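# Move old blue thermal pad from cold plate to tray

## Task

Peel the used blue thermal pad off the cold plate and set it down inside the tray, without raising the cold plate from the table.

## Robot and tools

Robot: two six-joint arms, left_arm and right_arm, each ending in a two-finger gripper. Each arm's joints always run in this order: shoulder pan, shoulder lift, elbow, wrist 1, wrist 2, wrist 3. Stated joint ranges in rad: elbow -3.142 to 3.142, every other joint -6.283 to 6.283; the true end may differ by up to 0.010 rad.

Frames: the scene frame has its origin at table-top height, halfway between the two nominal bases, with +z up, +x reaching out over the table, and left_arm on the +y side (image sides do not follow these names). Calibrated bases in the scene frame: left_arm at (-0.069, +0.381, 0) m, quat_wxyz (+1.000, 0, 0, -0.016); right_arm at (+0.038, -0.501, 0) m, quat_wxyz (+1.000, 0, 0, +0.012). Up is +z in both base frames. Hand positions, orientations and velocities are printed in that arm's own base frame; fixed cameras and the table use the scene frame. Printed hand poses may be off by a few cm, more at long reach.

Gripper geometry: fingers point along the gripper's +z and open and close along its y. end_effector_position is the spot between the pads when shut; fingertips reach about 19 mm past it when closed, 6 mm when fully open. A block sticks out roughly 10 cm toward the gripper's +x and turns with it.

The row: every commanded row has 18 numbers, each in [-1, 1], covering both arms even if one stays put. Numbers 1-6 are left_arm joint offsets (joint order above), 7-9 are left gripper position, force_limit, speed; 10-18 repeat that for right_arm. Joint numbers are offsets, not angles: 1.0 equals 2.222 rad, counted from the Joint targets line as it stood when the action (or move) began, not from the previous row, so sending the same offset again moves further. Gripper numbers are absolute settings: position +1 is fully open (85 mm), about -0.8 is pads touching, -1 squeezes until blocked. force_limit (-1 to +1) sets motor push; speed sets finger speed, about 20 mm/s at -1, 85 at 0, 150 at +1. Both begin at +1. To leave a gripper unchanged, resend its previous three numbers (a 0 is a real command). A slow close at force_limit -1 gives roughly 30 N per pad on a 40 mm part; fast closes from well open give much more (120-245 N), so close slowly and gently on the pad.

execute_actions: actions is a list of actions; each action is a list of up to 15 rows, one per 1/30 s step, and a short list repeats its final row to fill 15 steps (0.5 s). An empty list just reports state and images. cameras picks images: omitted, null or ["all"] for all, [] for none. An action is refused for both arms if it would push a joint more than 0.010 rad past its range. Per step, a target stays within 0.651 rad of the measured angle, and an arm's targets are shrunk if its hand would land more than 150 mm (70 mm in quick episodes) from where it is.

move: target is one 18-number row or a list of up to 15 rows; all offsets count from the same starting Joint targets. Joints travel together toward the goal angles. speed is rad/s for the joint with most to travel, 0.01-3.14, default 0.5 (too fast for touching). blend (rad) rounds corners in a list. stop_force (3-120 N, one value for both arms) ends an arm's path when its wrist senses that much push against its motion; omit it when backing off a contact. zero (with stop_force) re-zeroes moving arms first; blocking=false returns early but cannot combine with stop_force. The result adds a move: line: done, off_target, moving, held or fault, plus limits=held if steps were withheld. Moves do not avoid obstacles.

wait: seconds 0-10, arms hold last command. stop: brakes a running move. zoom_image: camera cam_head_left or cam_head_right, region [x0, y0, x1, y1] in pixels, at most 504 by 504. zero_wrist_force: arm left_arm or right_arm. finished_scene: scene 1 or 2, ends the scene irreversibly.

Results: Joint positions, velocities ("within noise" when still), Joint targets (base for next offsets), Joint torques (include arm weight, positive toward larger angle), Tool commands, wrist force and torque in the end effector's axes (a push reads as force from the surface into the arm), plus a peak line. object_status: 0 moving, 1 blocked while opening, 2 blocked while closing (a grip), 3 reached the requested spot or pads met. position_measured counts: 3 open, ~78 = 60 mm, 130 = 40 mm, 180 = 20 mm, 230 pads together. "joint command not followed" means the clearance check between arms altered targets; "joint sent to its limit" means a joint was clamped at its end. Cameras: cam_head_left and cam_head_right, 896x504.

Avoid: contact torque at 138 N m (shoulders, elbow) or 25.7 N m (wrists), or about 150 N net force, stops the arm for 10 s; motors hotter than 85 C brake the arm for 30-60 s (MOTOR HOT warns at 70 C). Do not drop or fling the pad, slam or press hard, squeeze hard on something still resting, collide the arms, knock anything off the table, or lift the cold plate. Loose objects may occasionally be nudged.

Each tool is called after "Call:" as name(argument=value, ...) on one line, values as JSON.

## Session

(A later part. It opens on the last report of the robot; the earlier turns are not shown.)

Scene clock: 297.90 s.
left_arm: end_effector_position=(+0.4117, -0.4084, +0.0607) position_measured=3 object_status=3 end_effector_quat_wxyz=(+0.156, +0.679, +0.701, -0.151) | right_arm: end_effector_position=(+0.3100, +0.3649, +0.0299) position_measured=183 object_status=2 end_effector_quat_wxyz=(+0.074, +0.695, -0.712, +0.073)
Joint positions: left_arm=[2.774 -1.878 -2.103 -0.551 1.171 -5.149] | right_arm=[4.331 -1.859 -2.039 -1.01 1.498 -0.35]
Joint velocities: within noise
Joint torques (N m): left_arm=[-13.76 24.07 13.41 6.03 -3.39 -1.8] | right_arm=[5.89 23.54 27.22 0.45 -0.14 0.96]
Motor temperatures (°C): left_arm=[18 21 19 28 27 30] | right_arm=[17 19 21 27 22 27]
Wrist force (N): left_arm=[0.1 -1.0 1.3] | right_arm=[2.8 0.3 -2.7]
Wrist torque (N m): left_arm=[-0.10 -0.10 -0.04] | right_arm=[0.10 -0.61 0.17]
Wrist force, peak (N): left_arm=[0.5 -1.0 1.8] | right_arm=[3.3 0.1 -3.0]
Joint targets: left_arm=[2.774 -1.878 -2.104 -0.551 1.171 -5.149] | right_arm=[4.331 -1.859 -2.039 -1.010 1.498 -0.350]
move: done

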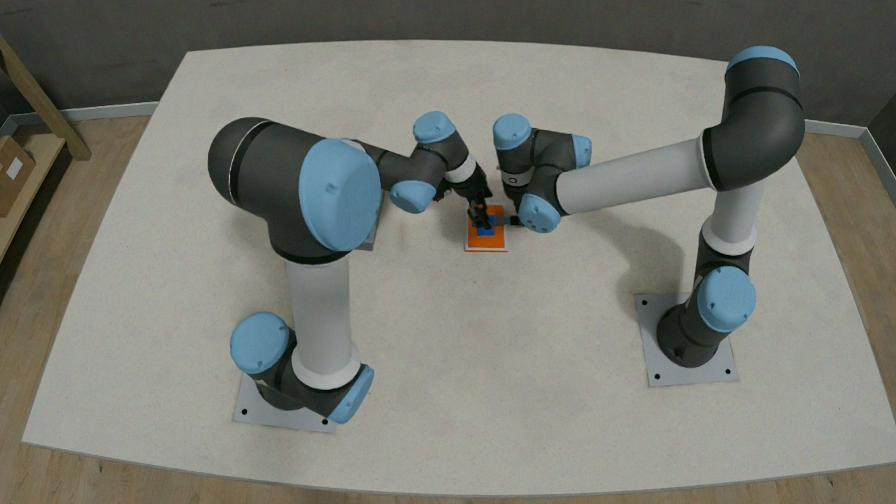

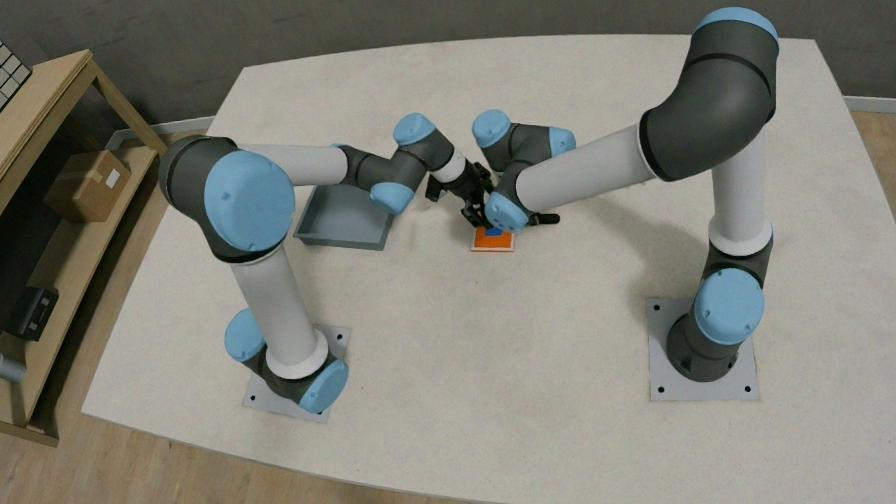

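Call:
move(target=[[-0,-0.0408,-0.0122,0.053,0,0,1,1,1,0,0,0,0,0,0,-0.97,1,-1],[0,-0.0489,-0.0142,0.0631,0,0,1,1,1,0,0,0,0,0,0,-0.97,1,-1]], speed=[0.06,0.012], stop_force=20, cameras=["cam_head_left"])

Call:
zoom_image(camera="cam_head_left", region=[430, 170, 550, 260])

Scene clock: 308.70 s.
left_arm: end_effector_position=(+0.4116, -0.4084, +0.0139) position_measured=3 object_status=3 end_effector_quat_wxyz=(+0.156, +0.679, +0.701, -0.151) | right_arm: end_effector_position=(+0.3100, +0.3649, +0.0299) position_measured=183 object_status=2 end_effector_quat_wxyz=(+0.074, +0.695, -0.712, +0.073)
Joint positions: left_arm=[2.774 -1.979 -2.133 -0.42 1.171 -5.149] | right_arm=[4.331 -1.859 -2.039 -1.01 1.498 -0.35]
Joint velocities: within noise
Joint torques (N m): left_arm=[-12.66 33.21 17.33 -1.25 0.07 -1.59] | right_arm=[6.78 23.96 25.63 2.44 -0.67 0.47]
Motor temperatures (°C): left_arm=[18 21 19 28 27 30] | right_arm=[17 19 21 27 22 27]
Wrist force (N): left_arm=[-5.5 -3.4 -18.5] | right_arm=[5.2 -0.2 1.3]
Wrist torque (N m): left_arm=[-0.03 -0.02 -0.12] | right_arm=[0.07 -0.58 0.19]
Wrist force, peak (N): left_arm=[-6.6 -5.4 -23.2] | right_arm=[5.7 -0.1 1.2]
Joint targets: left_arm=[2.774 -1.979 -2.133 -0.420 1.171 -5.149] | right_arm=[4.331 -1.859 -2.039 -1.010 1.498 -0.350]
move: contact (left_arm); path passed 1 of 2 targets
Images, in order (width x height): cam_head_left 896x504.

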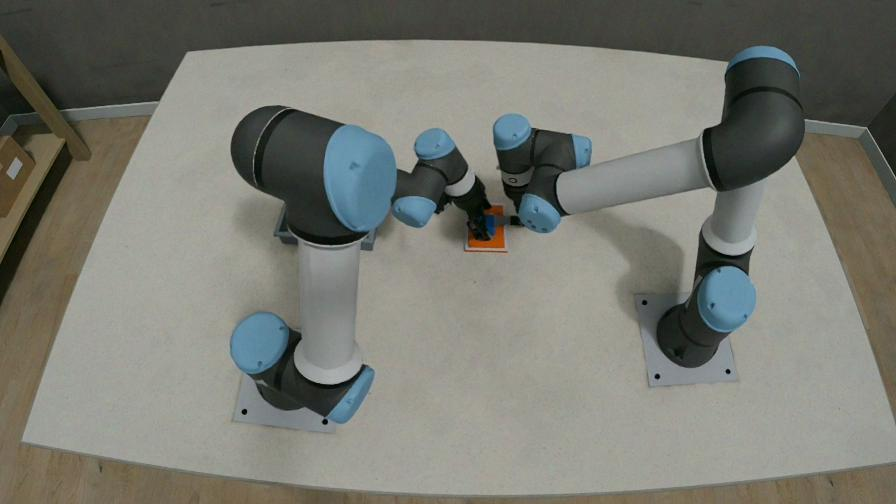

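Scaled by 4.200 from the camera's 896x504 image, which has a finer 1280x720 frame.

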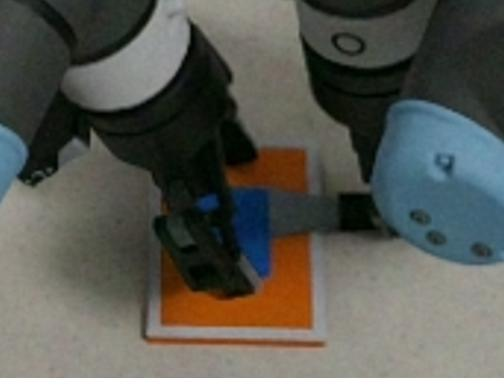

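Call:
move(target=[[0,0,0,0,0,0,1,1,1,-0.0114,0.0244,-0.0344,0.0109,-0.0023,-0.0112,-0.97,1,-1],[0,0,0,0,0,0,1,1,1,-0.0242,0.0491,-0.067,0.0198,-0.0047,-0.0237,-0.97,1,-1]], speed=0.07, stop_force=35, cameras=["cam_head_left"])

Call:
zoom_image(camera="cam_head_left", region=[430, 170, 550, 260])

Scene clock: 329.90 s.
left_arm: end_effector_position=(+0.4116, -0.4084, +0.0139) position_measured=3 object_status=3 end_effector_quat_wxyz=(+0.156, +0.679, +0.701, -0.151) | right_arm: end_effector_position=(+0.3085, +0.2969, +0.0299) position_measured=183 object_status=2 end_effector_quat_wxyz=(+0.074, +0.695, -0.712, +0.073)
Joint positions: left_arm=[2.774 -1.979 -2.133 -0.42 1.171 -5.149] | right_arm=[4.278 -1.75 -2.188 -0.966 1.487 -0.403]
Joint velocities: within noise
Joint torques (N m): left_arm=[13.81 33.2 8.25 -1.47 2.99 -1.71] | right_arm=[-6.84 31.85 6.18 3.04 -2.49 -2.63]
Motor temperatures (°C): left_arm=[18 21 19 28 27 30] | right_arm=[17 19 21 27 22 27]
Wrist force (N): left_arm=[-16.5 -1.2 -9.2] | right_arm=[-3.2 0.4 -4.3]
Wrist torque (N m): left_arm=[-0.08 -0.11 0.01] | right_arm=[0.06 -0.69 0.17]
Wrist force, peak (N): left_arm=[-18.4 -1.4 -10.0] | right_arm=[-18.4 0.3 -4.5]
Joint targets: left_arm=[2.774 -1.979 -2.133 -0.420 1.171 -5.149] | right_arm=[4.278 -1.750 -2.188 -0.966 1.487 -0.403]
move: done
Images, in order (width x height): cam_head_left 896x504.

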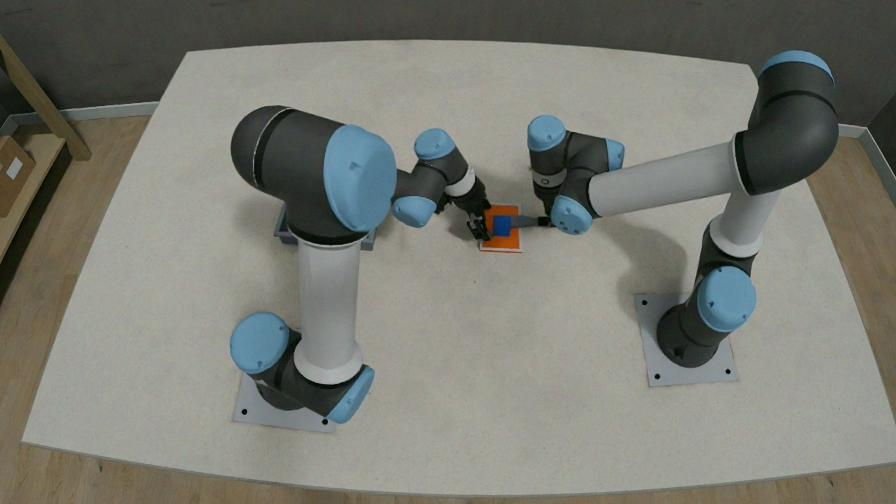

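Scaled by 4.200 from the camera's 896x504 image, which has a finer 1280x720 frame.

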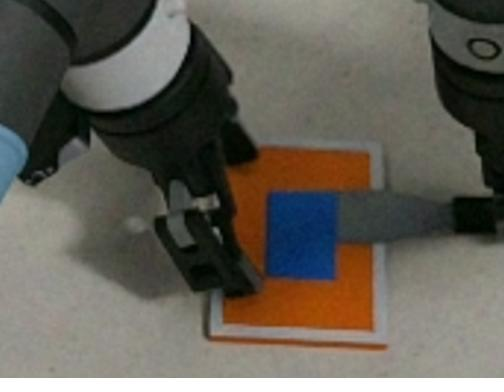

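Call:
move(target=[[0,0.016,0.0045,-0.0209,0,0,1,1,1,0,0,0,0,0,0,-0.97,1,-1],[-0.0325,-0.0065,0.0372,-0.018,0.0063,-0.0345,1,1,1,0,0,0,0,0,0,-0.97,1,-1]], speed=[0.04,0.06], cameras=["cam_head_left"])

Call:
zoom_image(camera="cam_head_left", region=[430, 170, 550, 260])

Scene clock: 347.43 s.
left_arm: end_effector_position=(+0.4128, -0.4480, +0.0299) position_measured=3 object_status=3 end_effector_quat_wxyz=(+0.155, +0.679, +0.702, -0.151) | right_arm: end_effector_position=(+0.3085, +0.2969, +0.0299) position_measured=183 object_status=2 end_effector_quat_wxyz=(+0.074, +0.695, -0.712, +0.073)
Joint positions: left_arm=[2.703 -1.993 -2.051 -0.46 1.184 -5.225] | right_arm=[4.278 -1.75 -2.188 -0.966 1.487 -0.403]
Joint velocities: within noise
Joint torques (N m): left_arm=[-13.47 27.42 24.39 5.89 1.49 -1.56] | right_arm=[-5.63 29.69 20.66 -1.6 -0.65 -2.67]
Motor temperatures (°C): left_arm=[18 21 19 28 27 30] | right_arm=[17 19 21 27 22 27]
Wrist force (N): left_arm=[0.3 -1.1 1.1] | right_arm=[-1.9 0.4 -4.2]
Wrist torque (N m): left_arm=[-0.14 -0.13 -0.05] | right_arm=[0.06 -0.69 0.17]
Wrist force, peak (N): left_arm=[-17.1 -1.4 -9.1] | right_arm=[-3.1 0.1 -4.7]
Joint targets: left_arm=[2.702 -1.994 -2.051 -0.460 1.185 -5.225] | right_arm=[4.278 -1.750 -2.188 -0.966 1.487 -0.403]
move: done
Images, in order (width x height): cam_head_left 896x504.

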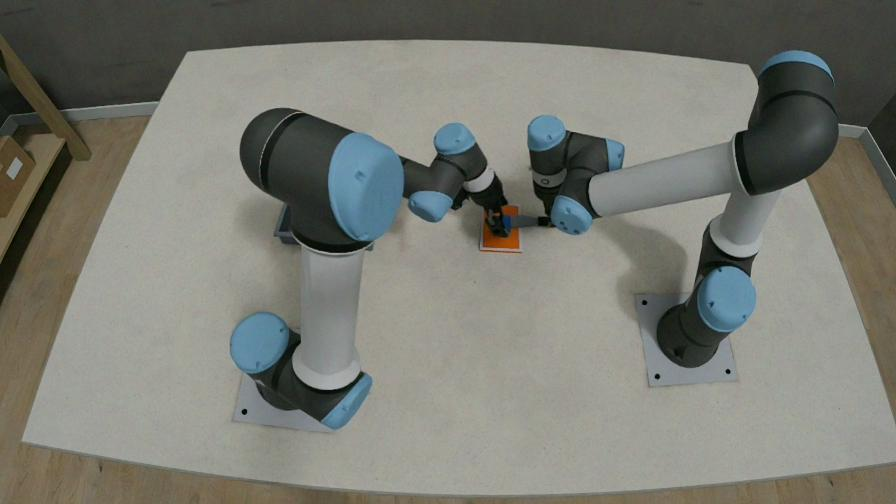

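Scaled by 4.200 from the camera's 896x504 image, which has a finer 1280x720 frame.

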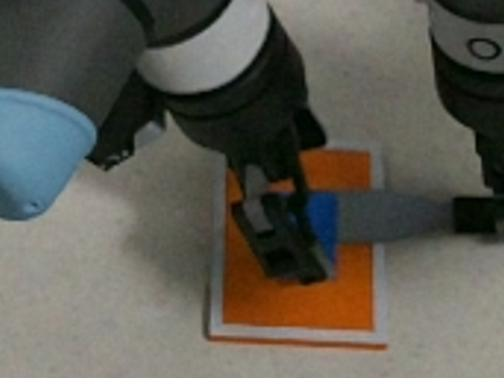

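Call:
move(target=[0,-0.0211,-0.0047,0.0258,0,0,1,1,1,0,0,0,0,0,0,-0.97,1,-1], speed=0.015, stop_force=38, cameras=[])

Call:
move(target=[0,0,0,0,0,0,1,1,1,-0.0242,0.0491,-0.067,0.0198,-0.0047,-0.0237,-0.97,1,-1], speed=0.07, stop_force=45, cameras=["cam_head_left"])

Call:
zoom_image(camera="cam_head_left", region=[430, 170, 550, 260])

Scene clock: 356.27 s.
left_arm: end_effector_position=(+0.4129, -0.4483, +0.0135) position_measured=3 object_status=3 end_effector_quat_wxyz=(+0.156, +0.679, +0.702, -0.151) | right_arm: end_effector_position=(+0.3085, +0.2969, +0.0299) position_measured=183 object_status=2 end_effector_quat_wxyz=(+0.074, +0.695, -0.712, +0.073)
Joint positions: left_arm=[2.702 -2.029 -2.058 -0.416 1.185 -5.225] | right_arm=[4.278 -1.75 -2.188 -0.966 1.487 -0.403]
Joint velocities: within noise
Joint torques (N m): left_arm=[-11.67 28.28 16.82 -1.15 1.59 -1.74] | right_arm=[-5.65 27.78 23.35 -1.37 1.24 -2.45]
Motor temperatures (°C): left_arm=[18 21 19 28 27 30] | right_arm=[17 19 21 27 22 27]
Wrist force (N): left_arm=[-4.6 -11.0 -38.4] | right_arm=[-1.8 0.2 -4.2]
Wrist torque (N m): left_arm=[-0.10 0.22 -0.14] | right_arm=[0.03 -0.69 0.17]
Wrist force, peak (N): left_arm=[-4.8 -14.3 -46.9] | right_arm=[-1.9 0.1 -4.5]
Joint targets: left_arm=[2.702 -2.029 -2.058 -0.416 1.185 -5.225] | right_arm=[4.278 -1.750 -2.188 -0.966 1.487 -0.403]
move: contact (left_arm); left_arm: the wrist 1 is farthest, 0.014 rad from its target
No camera images: "cameras" was empty.

Scene clock: 359.53 s.
left_arm: end_effector_position=(+0.4129, -0.4483, +0.0135) position_measured=3 object_status=3 end_effector_quat_wxyz=(+0.156, +0.679, +0.702, -0.151) | right_arm: end_effector_position=(+0.3000, +0.2290, +0.0254) position_measured=183 object_status=2 end_effector_quat_wxyz=(+0.075, +0.695, -0.712, +0.073)
Joint positions: left_arm=[2.702 -2.029 -2.058 -0.416 1.185 -5.225] | right_arm=[4.224 -1.641 -2.337 -0.922 1.477 -0.455]
Joint velocities: within noise
Joint torques (N m): left_arm=[-9.68 26.19 12.88 1.93 1.63 -1.53] | right_arm=[-6.3 24.81 0.07 1.57 -2.45 -3.03]
Motor temperatures (°C): left_arm=[18 21 19 28 27 30] | right_arm=[17 19 21 27 22 27]
Wrist force (N): left_arm=[-6.4 -9.4 -35.5] | right_arm=[-4.5 -0.6 -14.3]
Wrist torque (N m): left_arm=[-0.07 0.19 -0.12] | right_arm=[0.02 -0.58 0.17]
Wrist force, peak (N): left_arm=[-4.4 -10.9 -38.4] | right_arm=[-4.2 -0.8 -14.7]
Joint targets: left_arm=[2.702 -2.029 -2.058 -0.416 1.185 -5.225] | right_arm=[4.224 -1.641 -2.337 -0.922 1.477 -0.455]
move: done
Images, in order (width x height): cam_head_left 896x504.

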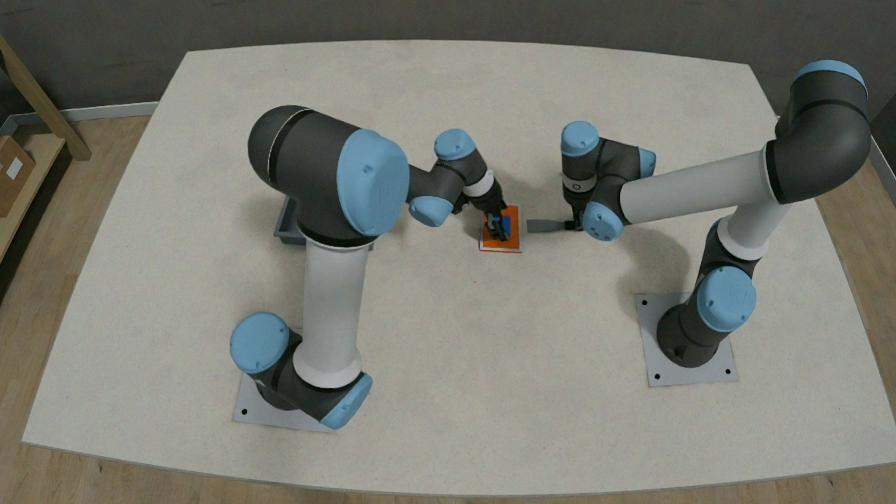

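Scaled by 4.200 from the camera's 896x504 image, which has a finer 1280x720 frame.

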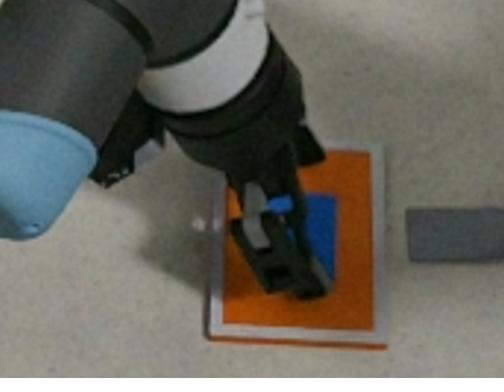

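Call:
move(target=[[0,0,0,0,0,0,1,1,1,0,0.0198,0.0104,-0.0302,0,0,-0.97,1,-1],[0,0,0,0,0,0,1,1,1,0.0288,0.0029,0.0305,-0.0356,0.0056,0.0283,-0.97,1,-1],[0,0,0,0,0,0,1,1,1,0.0288,-0.0124,0.0225,-0.0123,0.0056,0.0283,-0.97,1,-1]], speed=[0.06,0.06,0.03], cameras=["cam_head_left"])

Call:
zoom_image(camera="cam_head_left", region=[430, 170, 550, 260])

Scene clock: 376.00 s.
left_arm: end_effector_position=(+0.4129, -0.4483, +0.0135) position_measured=3 object_status=3 end_effector_quat_wxyz=(+0.156, +0.679, +0.702, -0.151) | right_arm: end_effector_position=(+0.2888, +0.2643, +0.0300) position_measured=183 object_status=2 end_effector_quat_wxyz=(+0.074, +0.695, -0.712, +0.073)
Joint positions: left_arm=[2.702 -2.029 -2.058 -0.416 1.185 -5.225] | right_arm=[4.288 -1.669 -2.287 -0.95 1.489 -0.392]
Joint velocities: within noise
Joint torques (N m): left_arm=[-12.84 22.7 6.36 2.52 1.79 -0.53] | right_arm=[6.87 7.68 8.86 5.11 2.12 3.07]
Motor temperatures (°C): left_arm=[18 21 19 28 27 30] | right_arm=[17 19 21 27 22 27]
Wrist force (N): left_arm=[-6.3 -9.5 -35.3] | right_arm=[3.7 0.0 -3.5]
Wrist torque (N m): left_arm=[-0.07 0.17 -0.12] | right_arm=[0.00 -0.53 0.15]
Wrist force, peak (N): left_arm=[-6.2 -9.8 -35.7] | right_arm=[-4.7 -0.5 -14.8]
Joint targets: left_arm=[2.702 -2.029 -2.058 -0.416 1.185 -5.225] | right_arm=[4.288 -1.669 -2.287 -0.949 1.489 -0.392]
move: done
Images, in order (width x height): cam_head_left 896x504.

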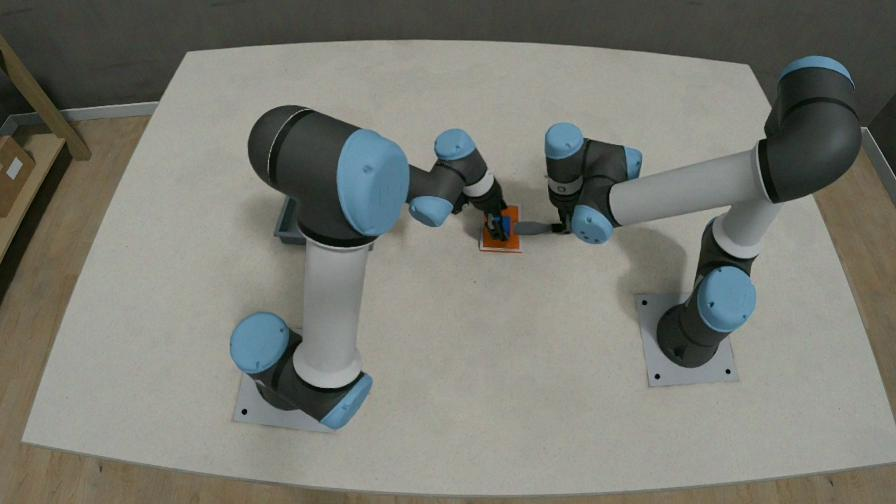

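Scaled by 4.200 from the camera's 896x504 image, which has a finer 1280x720 frame.

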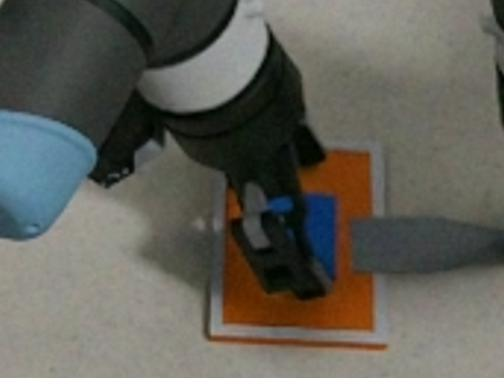

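Call:
move(target=[[0,0,0,0,0,0,1,1,1,0.0047,0.0031,-0.0037,0.0003,0.0009,0.0046,-0.97,1,-1],[0,0,0,0,0,0,1,1,1,0.0171,-0.0199,0.0242,-0.0056,0.0033,0.0167,-0.97,1,-1],[0,0,0,0,0,0,1,1,1,0.0279,-0.0428,0.0536,-0.0128,0.0054,0.0273,-0.97,1,-1]], speed=[0.03,0.07,0.07], stop_force=50, cameras=["cam_head_left","cam_head_right"])

Call:
zoom_image(camera="cam_head_left", region=[430, 170, 550, 260])

Scene clock: 385.50 s.
left_arm: end_effector_position=(+0.4129, -0.4483, +0.0135) position_measured=3 object_status=3 end_effector_quat_wxyz=(+0.156, +0.679, +0.702, -0.151) | right_arm: end_effector_position=(+0.2851, +0.3253, +0.0301) position_measured=183 object_status=2 end_effector_quat_wxyz=(+0.074, +0.695, -0.712, +0.073)
Joint positions: left_arm=[2.702 -2.029 -2.058 -0.416 1.185 -5.225] | right_arm=[4.35 -1.764 -2.168 -0.978 1.501 -0.332]
Joint velocities: within noise
Joint torques (N m): left_arm=[-12.74 20.96 7.21 2.16 1.74 0.11] | right_arm=[13.45 16.39 41.87 6.44 4.09 2.88]
Motor temperatures (°C): left_arm=[18 21 19 28 27 30] | right_arm=[17 19 21 27 22 27]
Wrist force (N): left_arm=[-2.5 -7.5 -38.4] | right_arm=[25.6 0.3 4.2]
Wrist torque (N m): left_arm=[0.01 0.18 0.00] | right_arm=[0.02 -0.13 0.14]
Wrist force, peak (N): left_arm=[-2.4 -7.4 -38.6] | right_arm=[26.0 0.3 3.8]
Joint targets: left_arm=[2.702 -2.029 -2.058 -0.416 1.185 -5.225] | right_arm=[4.350 -1.764 -2.168 -0.978 1.501 -0.332]
move: done

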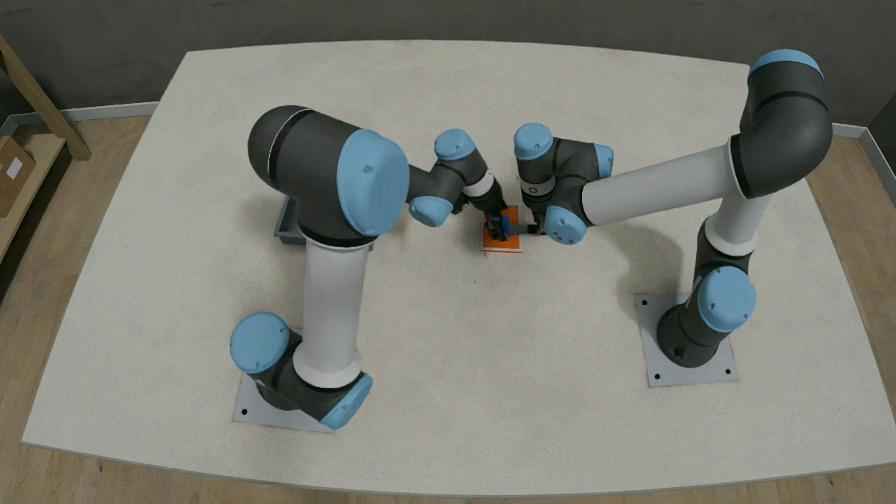

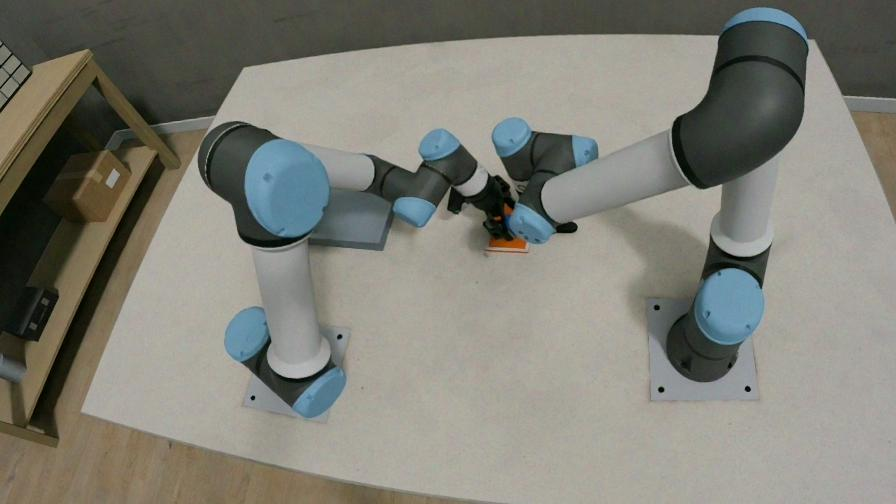

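Scaled by 4.200 from the camera's 896x504 image, which has a finer 1280x720 frame.

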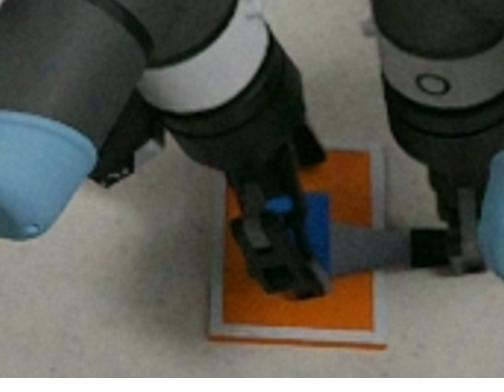

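Call:
move(target=[[0,0,0,0,0,0,1,1,1,0.0028,-0.006,0.0077,-0.0019,0.0005,0.0028,-0.97,1,-1],[0,0,0,0,0,0,1,1,1,0.0141,-0.0245,0.0613,-0.0981,-0.0155,0.0189,-0.97,1,-1]], speed=[0.04,0.06], stop_force=40, cameras=["cam_head_left","cam_head_right"])

Call:
zoom_image(camera="cam_head_left", region=[430, 170, 550, 260])

Scene clock: 412.93 s.
left_arm: end_effector_position=(+0.4129, -0.4483, +0.0135) position_measured=3 object_status=3 end_effector_quat_wxyz=(+0.156, +0.679, +0.702, -0.151) | right_arm: end_effector_position=(+0.2855, +0.3382, +0.0453) position_measured=183 object_status=2 end_effector_quat_wxyz=(+0.124, +0.688, -0.705, +0.121)
Joint positions: left_arm=[2.702 -2.029 -2.058 -0.416 1.185 -5.225] | right_arm=[4.381 -1.818 -2.031 -1.196 1.467 -0.29]
Joint velocities: within noise
Joint torques (N m): left_arm=[-11.44 12.18 8.34 0.81 1.78 1.26] | right_arm=[10.62 19.47 37.9 3.88 -0.87 2.96]
Motor temperatures (°C): left_arm=[18 21 19 28 27 30] | right_arm=[17 19 21 27 22 27]
Wrist force (N): left_arm=[-0.6 -6.8 -39.5] | right_arm=[18.5 0.6 2.7]
Wrist torque (N m): left_arm=[0.02 0.22 0.05] | right_arm=[0.00 -0.30 0.07]
Wrist force, peak (N): left_arm=[-0.3 -6.7 -40.0] | right_arm=[30.9 1.1 6.3]
Joint targets: left_arm=[2.702 -2.029 -2.058 -0.416 1.185 -5.225] | right_arm=[4.381 -1.818 -2.031 -1.196 1.467 -0.290]
move: done

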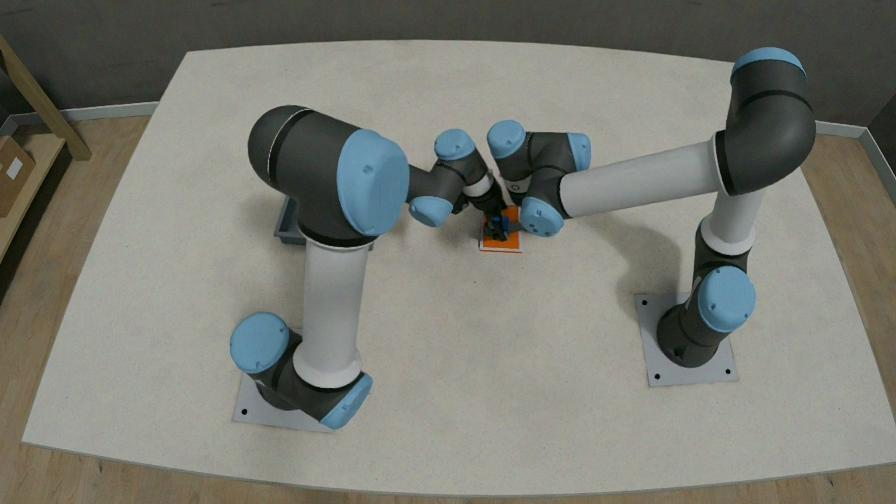

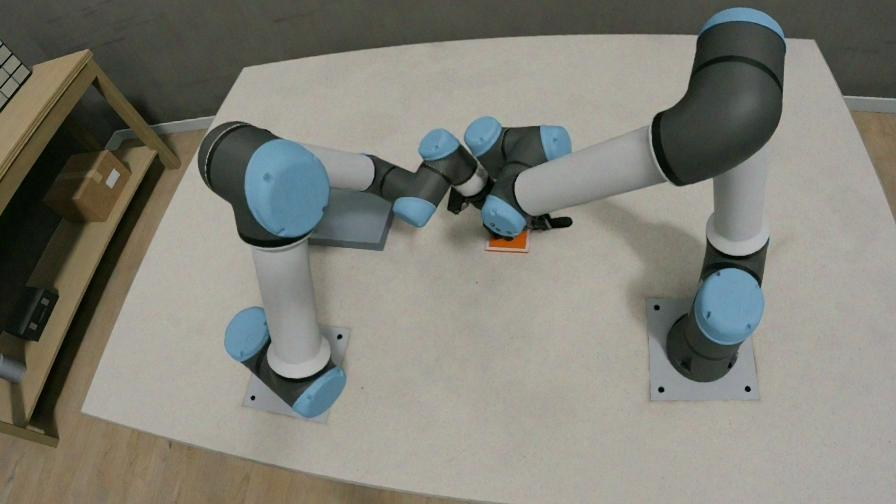

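Scaled by 4.200 from the camera's 896x504 image, which has a finer 1280x720 frame.

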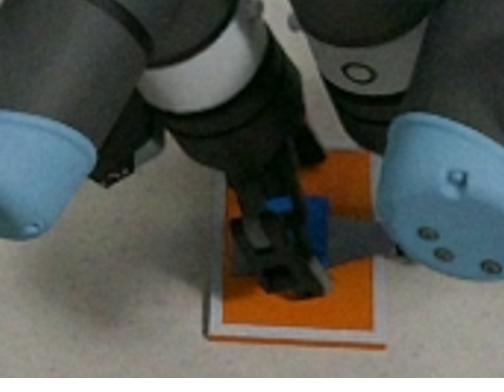

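Call:
move(target=[0,0,0,0,0,0,1,1,1,0,0.0113,0.0075,-0.0187,0,0,-0.97,1,-1], speed=0.03, stop_force=40, cameras=["cam_head_left","cam_head_right"])

Call:
zoom_image(camera="cam_head_left", region=[430, 170, 550, 260])

Scene clock: 420.03 s.
left_arm: end_effector_position=(+0.4129, -0.4483, +0.0135) position_measured=3 object_status=3 end_effector_quat_wxyz=(+0.156, +0.679, +0.702, -0.151) | right_arm: end_effector_position=(+0.2855, +0.3383, +0.0605) position_measured=183 object_status=2 end_effector_quat_wxyz=(+0.124, +0.688, -0.705, +0.121)
Joint positions: left_arm=[2.702 -2.029 -2.058 -0.416 1.185 -5.225] | right_arm=[4.381 -1.793 -2.015 -1.237 1.467 -0.29]
Joint velocities: within noise
Joint torques (N m): left_arm=[-11.7 10.03 7.71 0.37 2.23 1.49] | right_arm=[-2.99 38.24 30.86 -1.09 -0.42 2.89]
Motor temperatures (°C): left_arm=[18 21 19 28 27 30] | right_arm=[17 19 21 27 22 27]
Wrist force (N): left_arm=[-3.7 -5.8 -36.6] | right_arm=[-2.1 -0.1 4.0]
Wrist torque (N m): left_arm=[0.01 0.16 0.03] | right_arm=[0.02 -0.08 0.15]
Wrist force, peak (N): left_arm=[-0.5 -6.9 -40.0] | right_arm=[18.7 0.8 2.6]
Joint targets: left_arm=[2.702 -2.029 -2.058 -0.416 1.185 -5.225] | right_arm=[4.381 -1.793 -2.015 -1.237 1.467 -0.290]
move: done

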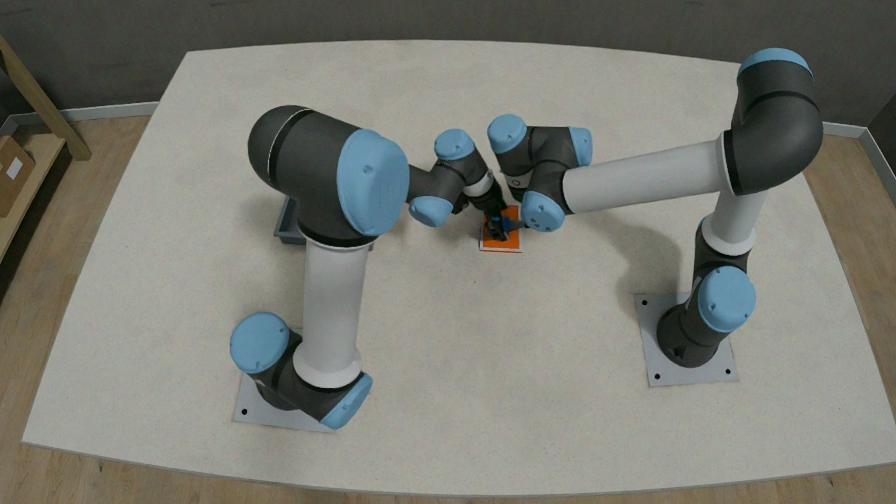

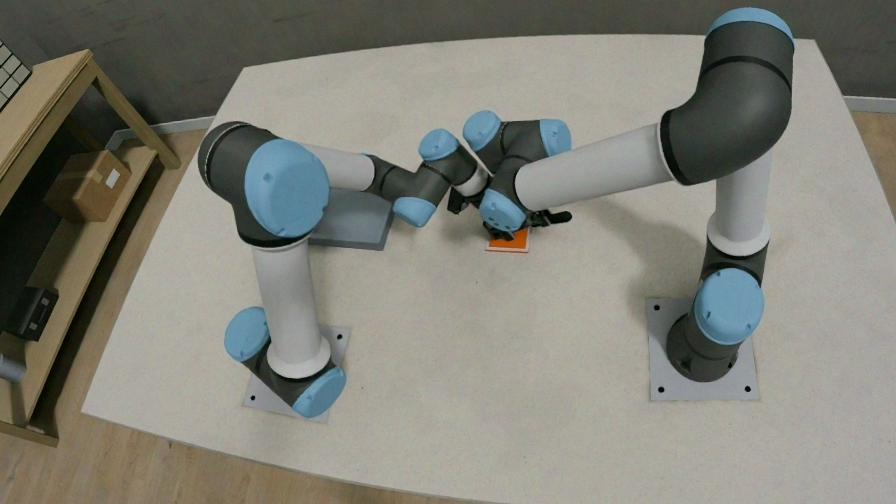

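Scaled by 4.200 from the camera's 896x504 image, which has a finer 1280x720 frame.

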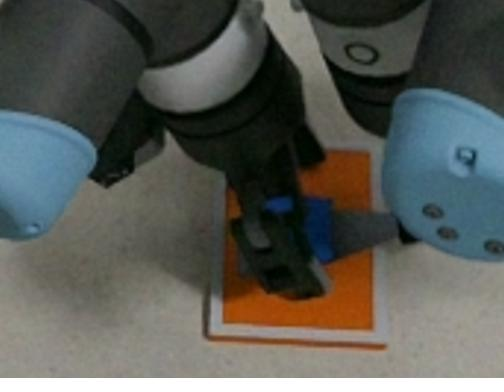

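Call:
move(target=[0,0,0,0,0,0,1,1,1,-0.018,0.0336,-0.0748,0.1323,0.0253,-0.0244,-0.97,1,-1], speed=0.08, cameras=["cam_head_left"])

Call:
zoom_image(camera="cam_head_left", region=[430, 170, 550, 260])

Scene clock: 435.37 s.
left_arm: end_effector_position=(+0.4129, -0.4483, +0.0135) position_measured=3 object_status=3 end_effector_quat_wxyz=(+0.156, +0.679, +0.702, -0.151) | right_arm: end_effector_position=(+0.2855, +0.3320, +0.0458) position_measured=183 object_status=2 end_effector_quat_wxyz=(+0.050, +0.697, -0.714, +0.049)
Joint positions: left_arm=[2.702 -2.029 -2.058 -0.416 1.185 -5.225] | right_arm=[4.341 -1.719 -2.181 -0.944 1.523 -0.344]
Joint velocities: within noise
Joint torques (N m): left_arm=[-12.04 13.11 9.97 -0.32 2.11 1.57] | right_arm=[-6.98 35.33 10.76 6.14 2.26 -2.9]
Motor temperatures (°C): left_arm=[18 21 19 28 27 30] | right_arm=[17 19 21 27 22 27]
Wrist force (N): left_arm=[-6.1 -5.0 -33.7] | right_arm=[1.1 0.2 4.4]
Wrist torque (N m): left_arm=[-0.03 0.14 -0.01] | right_arm=[-0.01 0.15 0.18]
Wrist force, peak (N): left_arm=[-3.5 -5.8 -36.9] | right_arm=[1.2 0.4 4.7]
Joint targets: left_arm=[2.702 -2.029 -2.058 -0.416 1.185 -5.225] | right_arm=[4.341 -1.719 -2.181 -0.943 1.523 -0.344]
move: done
Images, in order (width x height): cam_head_left 896x504.

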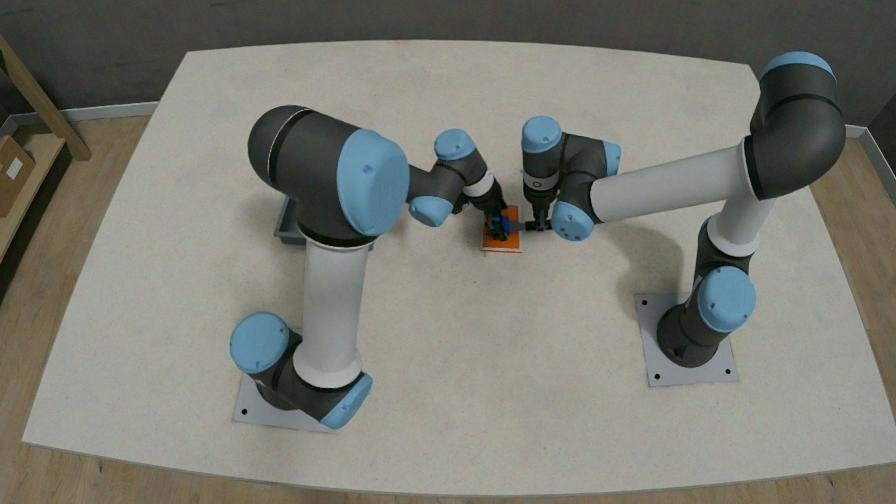

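Scaled by 4.200 from the camera's 896x504 image, which has a finer 1280x720 frame.

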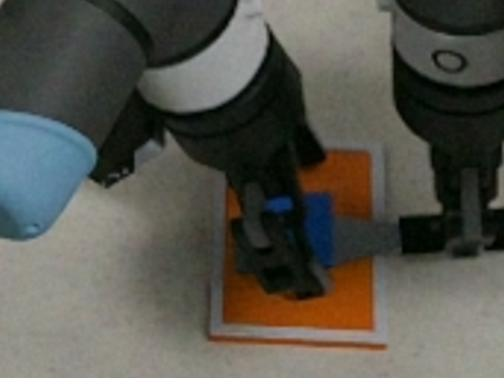

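Call:
move(target=[0,0,0,0,0,0,1,1,1,-0.0374,0.0715,-0.0796,0.0101,-0.0048,-0.0371,-0.97,1,-1], speed=0.08, stop_force=12, cameras=["cam_head_left"])

Call:
zoom_image(camera="cam_head_left", region=[450, 170, 590, 270])

Scene clock: 442.00 s.
left_arm: end_effector_position=(+0.4129, -0.4483, +0.0135) position_measured=3 object_status=3 end_effector_quat_wxyz=(+0.156, +0.679, +0.702, -0.151) | right_arm: end_effector_position=(+0.2833, +0.2421, +0.0458) position_measured=183 object_status=2 end_effector_quat_wxyz=(+0.049, +0.697, -0.714, +0.049)
Joint positions: left_arm=[2.702 -2.029 -2.058 -0.416 1.185 -5.225] | right_arm=[4.258 -1.56 -2.358 -0.921 1.512 -0.426]
Joint velocities: within noise
Joint torques (N m): left_arm=[-12.11 17.67 11.3 -0.38 2.55 1.63] | right_arm=[-5.82 26.58 11.49 4.63 -2.1 -2.83]
Motor temperatures (°C): left_arm=[18 21 19 28 27 30] | right_arm=[17 19 21 27 22 27]
Wrist force (N): left_arm=[-6.1 -4.9 -33.5] | right_arm=[0.6 0.4 1.3]
Wrist torque (N m): left_arm=[-0.02 0.14 -0.01] | right_arm=[0.05 -0.22 0.16]
Wrist force, peak (N): left_arm=[-6.2 -4.8 -34.0] | right_arm=[-2.7 0.4 4.7]
Joint targets: left_arm=[2.702 -2.029 -2.058 -0.416 1.185 -5.225] | right_arm=[4.258 -1.560 -2.358 -0.921 1.512 -0.426]
move: done
Images, in order (width x height): cam_head_left 896x504.

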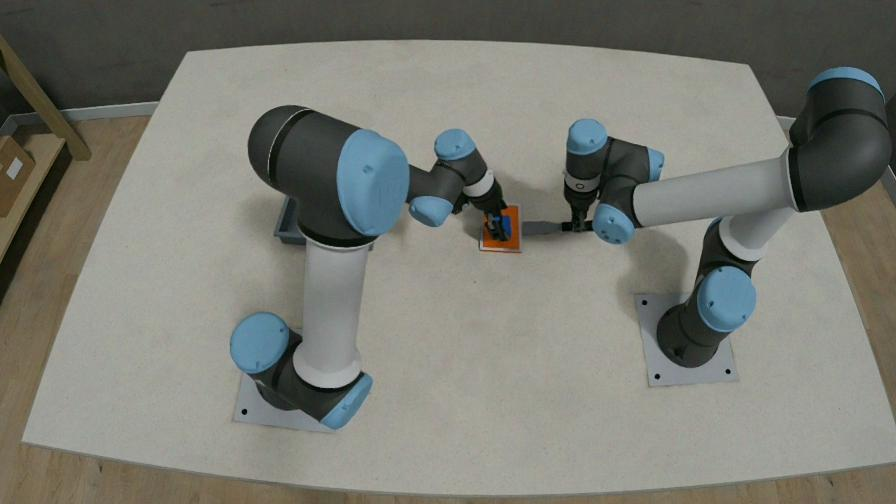

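Scaled by 3.600 from the camera's 896x504 image, which has a finer 1280x720 frame.

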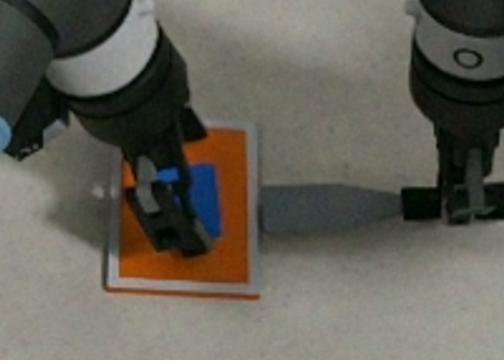

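Call:
move(target=[[0,0.1104,0.0531,-0.1639,0,0,1,1,1,0,0,0,0,0,0,-0.97,1,-1],[0.0569,0.1571,0.0567,-0.3081,0.1737,0.0756,1,1,1,0,0,0,0,0,0,-0.97,1,-1]], speed=[0.25,0.4], blend=0.05, cameras=["cam_head_left"])

Call:
zoom_image(camera="cam_head_left", region=[460, 190, 560, 265])

Call:
zoom_image(camera="cam_head_right", region=[460, 190, 560, 265])

Scene clock: 456.30 s.
left_arm: end_effector_position=(+0.4302, -0.2796, +0.1501) position_measured=3 object_status=3 end_effector_quat_wxyz=(+0.000, +0.696, +0.718, +0.000) | right_arm: end_effector_position=(+0.2833, +0.2421, +0.0458) position_measured=183 object_status=2 end_effector_quat_wxyz=(+0.049, +0.697, -0.714, +0.049)
Joint positions: left_arm=[2.829 -1.68 -1.932 -1.101 1.57 -5.058] | right_arm=[4.258 -1.56 -2.358 -0.921 1.512 -0.426]
Joint velocities: within noise
Joint torques (N m): left_arm=[10.12 39.66 30.43 0.57 2.5 1.95] | right_arm=[-4.16 25.71 26.33 2.94 -1.45 -2.2]
Motor temperatures (°C): left_arm=[18 21 19 28 27 30] | right_arm=[17 19 21 27 22 27]
Wrist force (N): left_arm=[0.5 -0.6 1.2] | right_arm=[0.3 0.4 1.4]
Wrist torque (N m): left_arm=[-0.08 -0.10 -0.03] | right_arm=[0.04 -0.16 0.15]
Wrist force, peak (N): left_arm=[-6.2 -4.8 -34.0] | right_arm=[0.7 0.5 1.6]
Joint targets: left_arm=[2.829 -1.680 -1.932 -1.101 1.571 -5.057] | right_arm=[4.258 -1.560 -2.358 -0.921 1.512 -0.426]
move: done
Images, in order (width x height): cam_head_left 896x504.

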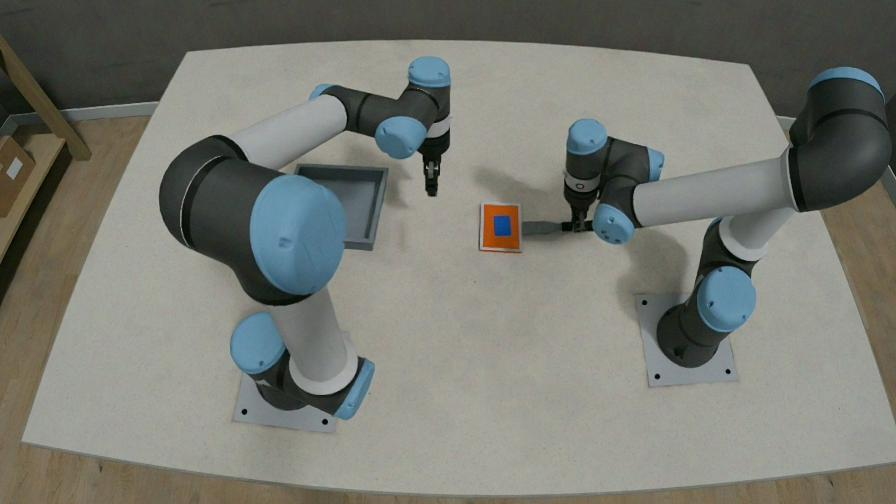

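Scaled by 5.040 from the camera's 896x504 image, which has a finer 1280x720 frame.

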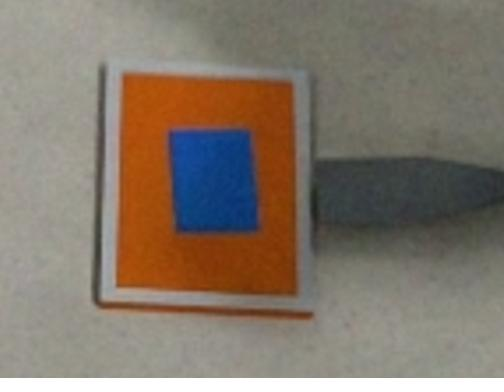

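This scene's latest camera images include none from cam_head_right. They are from: cam_head_left. cam_head_right's image comes with the result of a call that names it in "cameras".

Call:
move(target=[[-0.1097,-0.126,0.0288,0.0973,0,-0.1099,1,1,1,0,0,0,0,0,0,-0.97,1,-1],[-0.1097,-0.1535,0.0156,0.138,0,-0.1099,1,1,1,0,0,0,0,0,0,-0.97,1,-1],[-0.1097,-0.1566,0.0144,0.1423,0,-0.1099,1,1,1,0,0,0,0,0,0,-0.97,1,-1]], speed=[0.3,0.08,0.01], stop_force=5, cameras=["cam_head_left","cam_head_right"])

Call:
zoom_image(camera="cam_head_left", region=[450, 180, 550, 255])

Call:
zoom_image(camera="cam_head_right", region=[460, 190, 560, 265])

Scene clock: 485.30 s.
left_arm: end_effector_position=(+0.4085, -0.4113, +0.0121) position_measured=3 object_status=3 end_effector_quat_wxyz=(+0.000, +0.696, +0.719, +0.000) | right_arm: end_effector_position=(+0.2833, +0.2421, +0.0458) position_measured=183 object_status=2 end_effector_quat_wxyz=(+0.049, +0.697, -0.714, +0.049)
Joint positions: left_arm=[2.585 -2.023 -1.898 -0.792 1.571 -5.302] | right_arm=[4.258 -1.56 -2.358 -0.921 1.512 -0.426]
Joint velocities: within noise
Joint torques (N m): left_arm=[-13.12 46.51 23.89 0.54 1.25 -0.98] | right_arm=[-1.86 22.36 26.63 0.31 -0.18 -1.59]
Motor temperatures (°C): left_arm=[18 21 19 28 26 30] | right_arm=[17 19 21 27 22 27]
Wrist force (N): left_arm=[1.6 -1.6 -4.4] | right_arm=[0.5 0.3 1.3]
Wrist torque (N m): left_arm=[-0.32 -0.12 -0.09] | right_arm=[0.03 -0.20 0.16]
Wrist force, peak (N): left_arm=[4.1 -5.2 -12.1] | right_arm=[0.7 0.3 1.7]
Joint targets: left_arm=[2.585 -2.023 -1.898 -0.792 1.571 -5.302] | right_arm=[4.258 -1.560 -2.358 -0.921 1.512 -0.426]
move: contact (left_arm); path passed 2 of 3 targets

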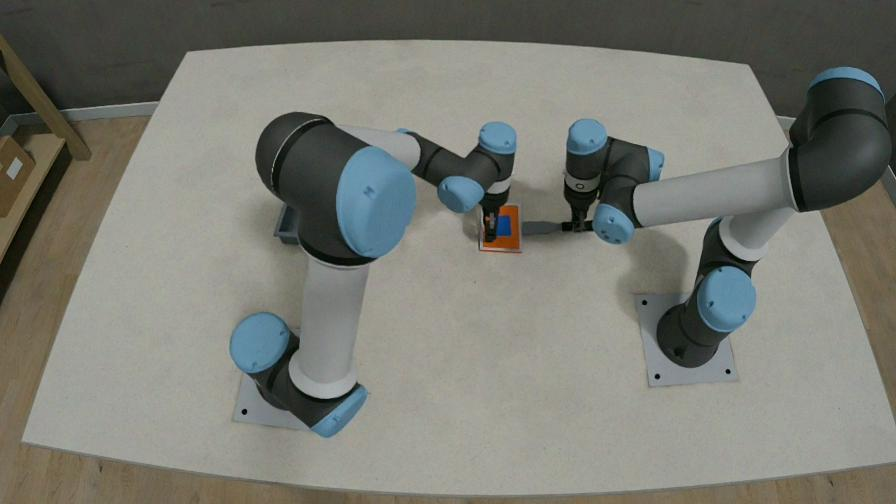

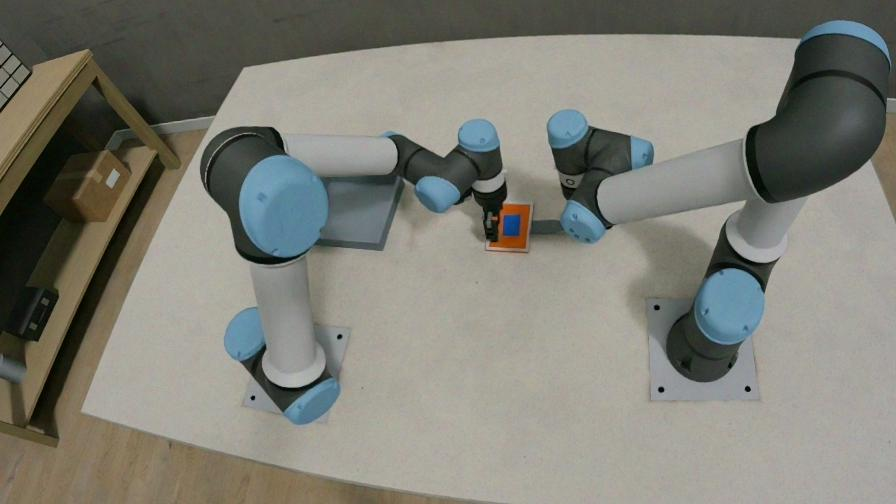

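Scaled by 5.040 from the camera's 896x504 image, which has a finer 1280x720 frame.

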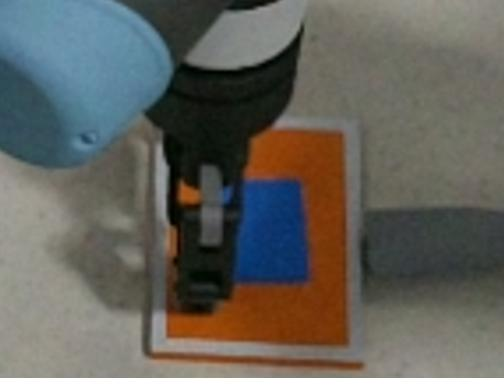

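Scaled by 5.040 from the camera's 896x504 image, which has a finer 1280x720 frame.

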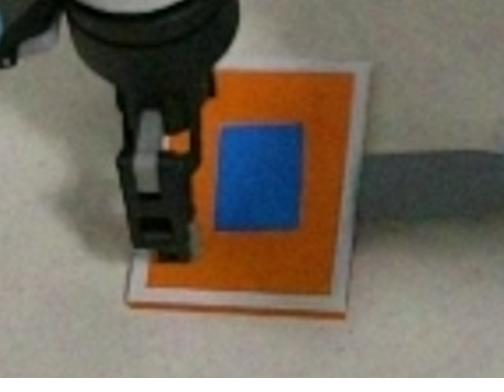

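Call:
move(target=[[0,0,0,0,0,0,1,1,1,0.0074,-0.0379,0.0446,-0.0359,-0.0115,0.0094,-0.97,1,-1],[0,0,0,0,0,0,1,1,1,0.0074,-0.0532,0.0366,-0.0127,-0.0115,0.0094,-0.97,1,-1]], speed=[0.08,0.025], stop_force=8, cameras=["cam_head_left"])

Call:
zoom_image(camera="cam_head_left", region=[450, 180, 550, 255])

Scene clock: 501.03 s.
left_arm: end_effector_position=(+0.4085, -0.4113, +0.0121) position_measured=3 object_status=3 end_effector_quat_wxyz=(+0.000, +0.696, +0.719, +0.000) | right_arm: end_effector_position=(+0.2947, +0.2643, +0.0299) position_measured=183 object_status=2 end_effector_quat_wxyz=(+0.074, +0.695, -0.712, +0.073)
Joint positions: left_arm=[2.585 -2.023 -1.898 -0.792 1.571 -5.302] | right_arm=[4.274 -1.678 -2.276 -0.949 1.487 -0.406]
Joint velocities: within noise
Joint torques (N m): left_arm=[6.22 46.36 15.72 4.88 0.93 1.41] | right_arm=[5.95 9.55 10.08 4.81 -1.05 3.07]
Motor temperatures (°C): left_arm=[18 21 19 28 26 30] | right_arm=[17 19 21 27 22 27]
Wrist force (N): left_arm=[1.5 -1.7 -4.0] | right_arm=[5.1 0.6 -3.6]
Wrist torque (N m): left_arm=[-0.29 -0.08 -0.09] | right_arm=[0.07 -0.78 0.13]
Wrist force, peak (N): left_arm=[1.3 -1.8 -4.3] | right_arm=[5.6 0.4 -3.5]
Joint targets: left_arm=[2.585 -2.023 -1.898 -0.792 1.571 -5.302] | right_arm=[4.274 -1.678 -2.276 -0.949 1.487 -0.406]
move: done
Images, in order (width x height): cam_head_left 896x504.

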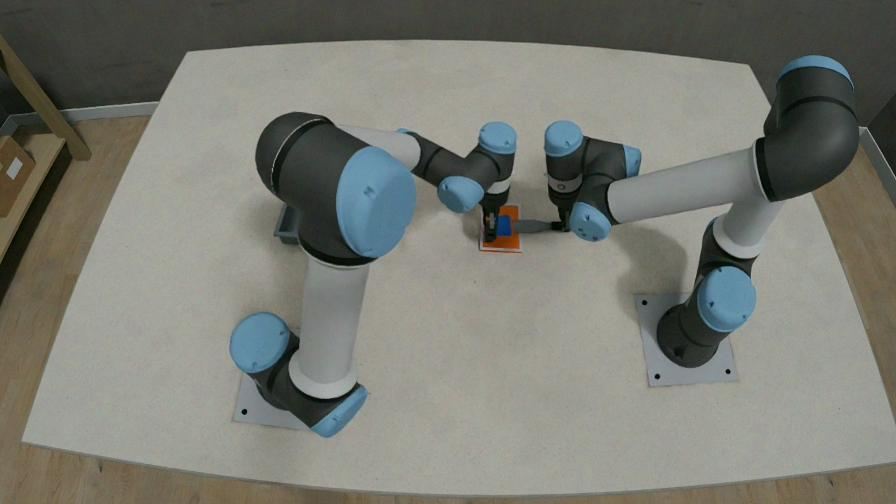

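Scaled by 5.040 from the camera's 896x504 image, which has a finer 1280x720 frame.

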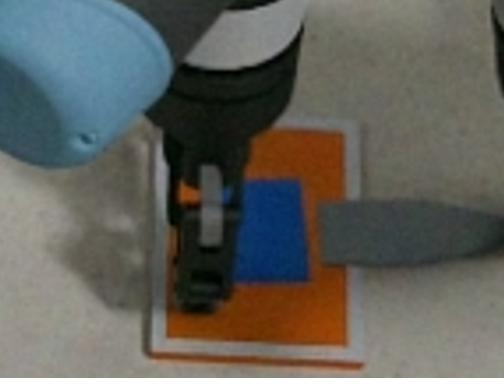

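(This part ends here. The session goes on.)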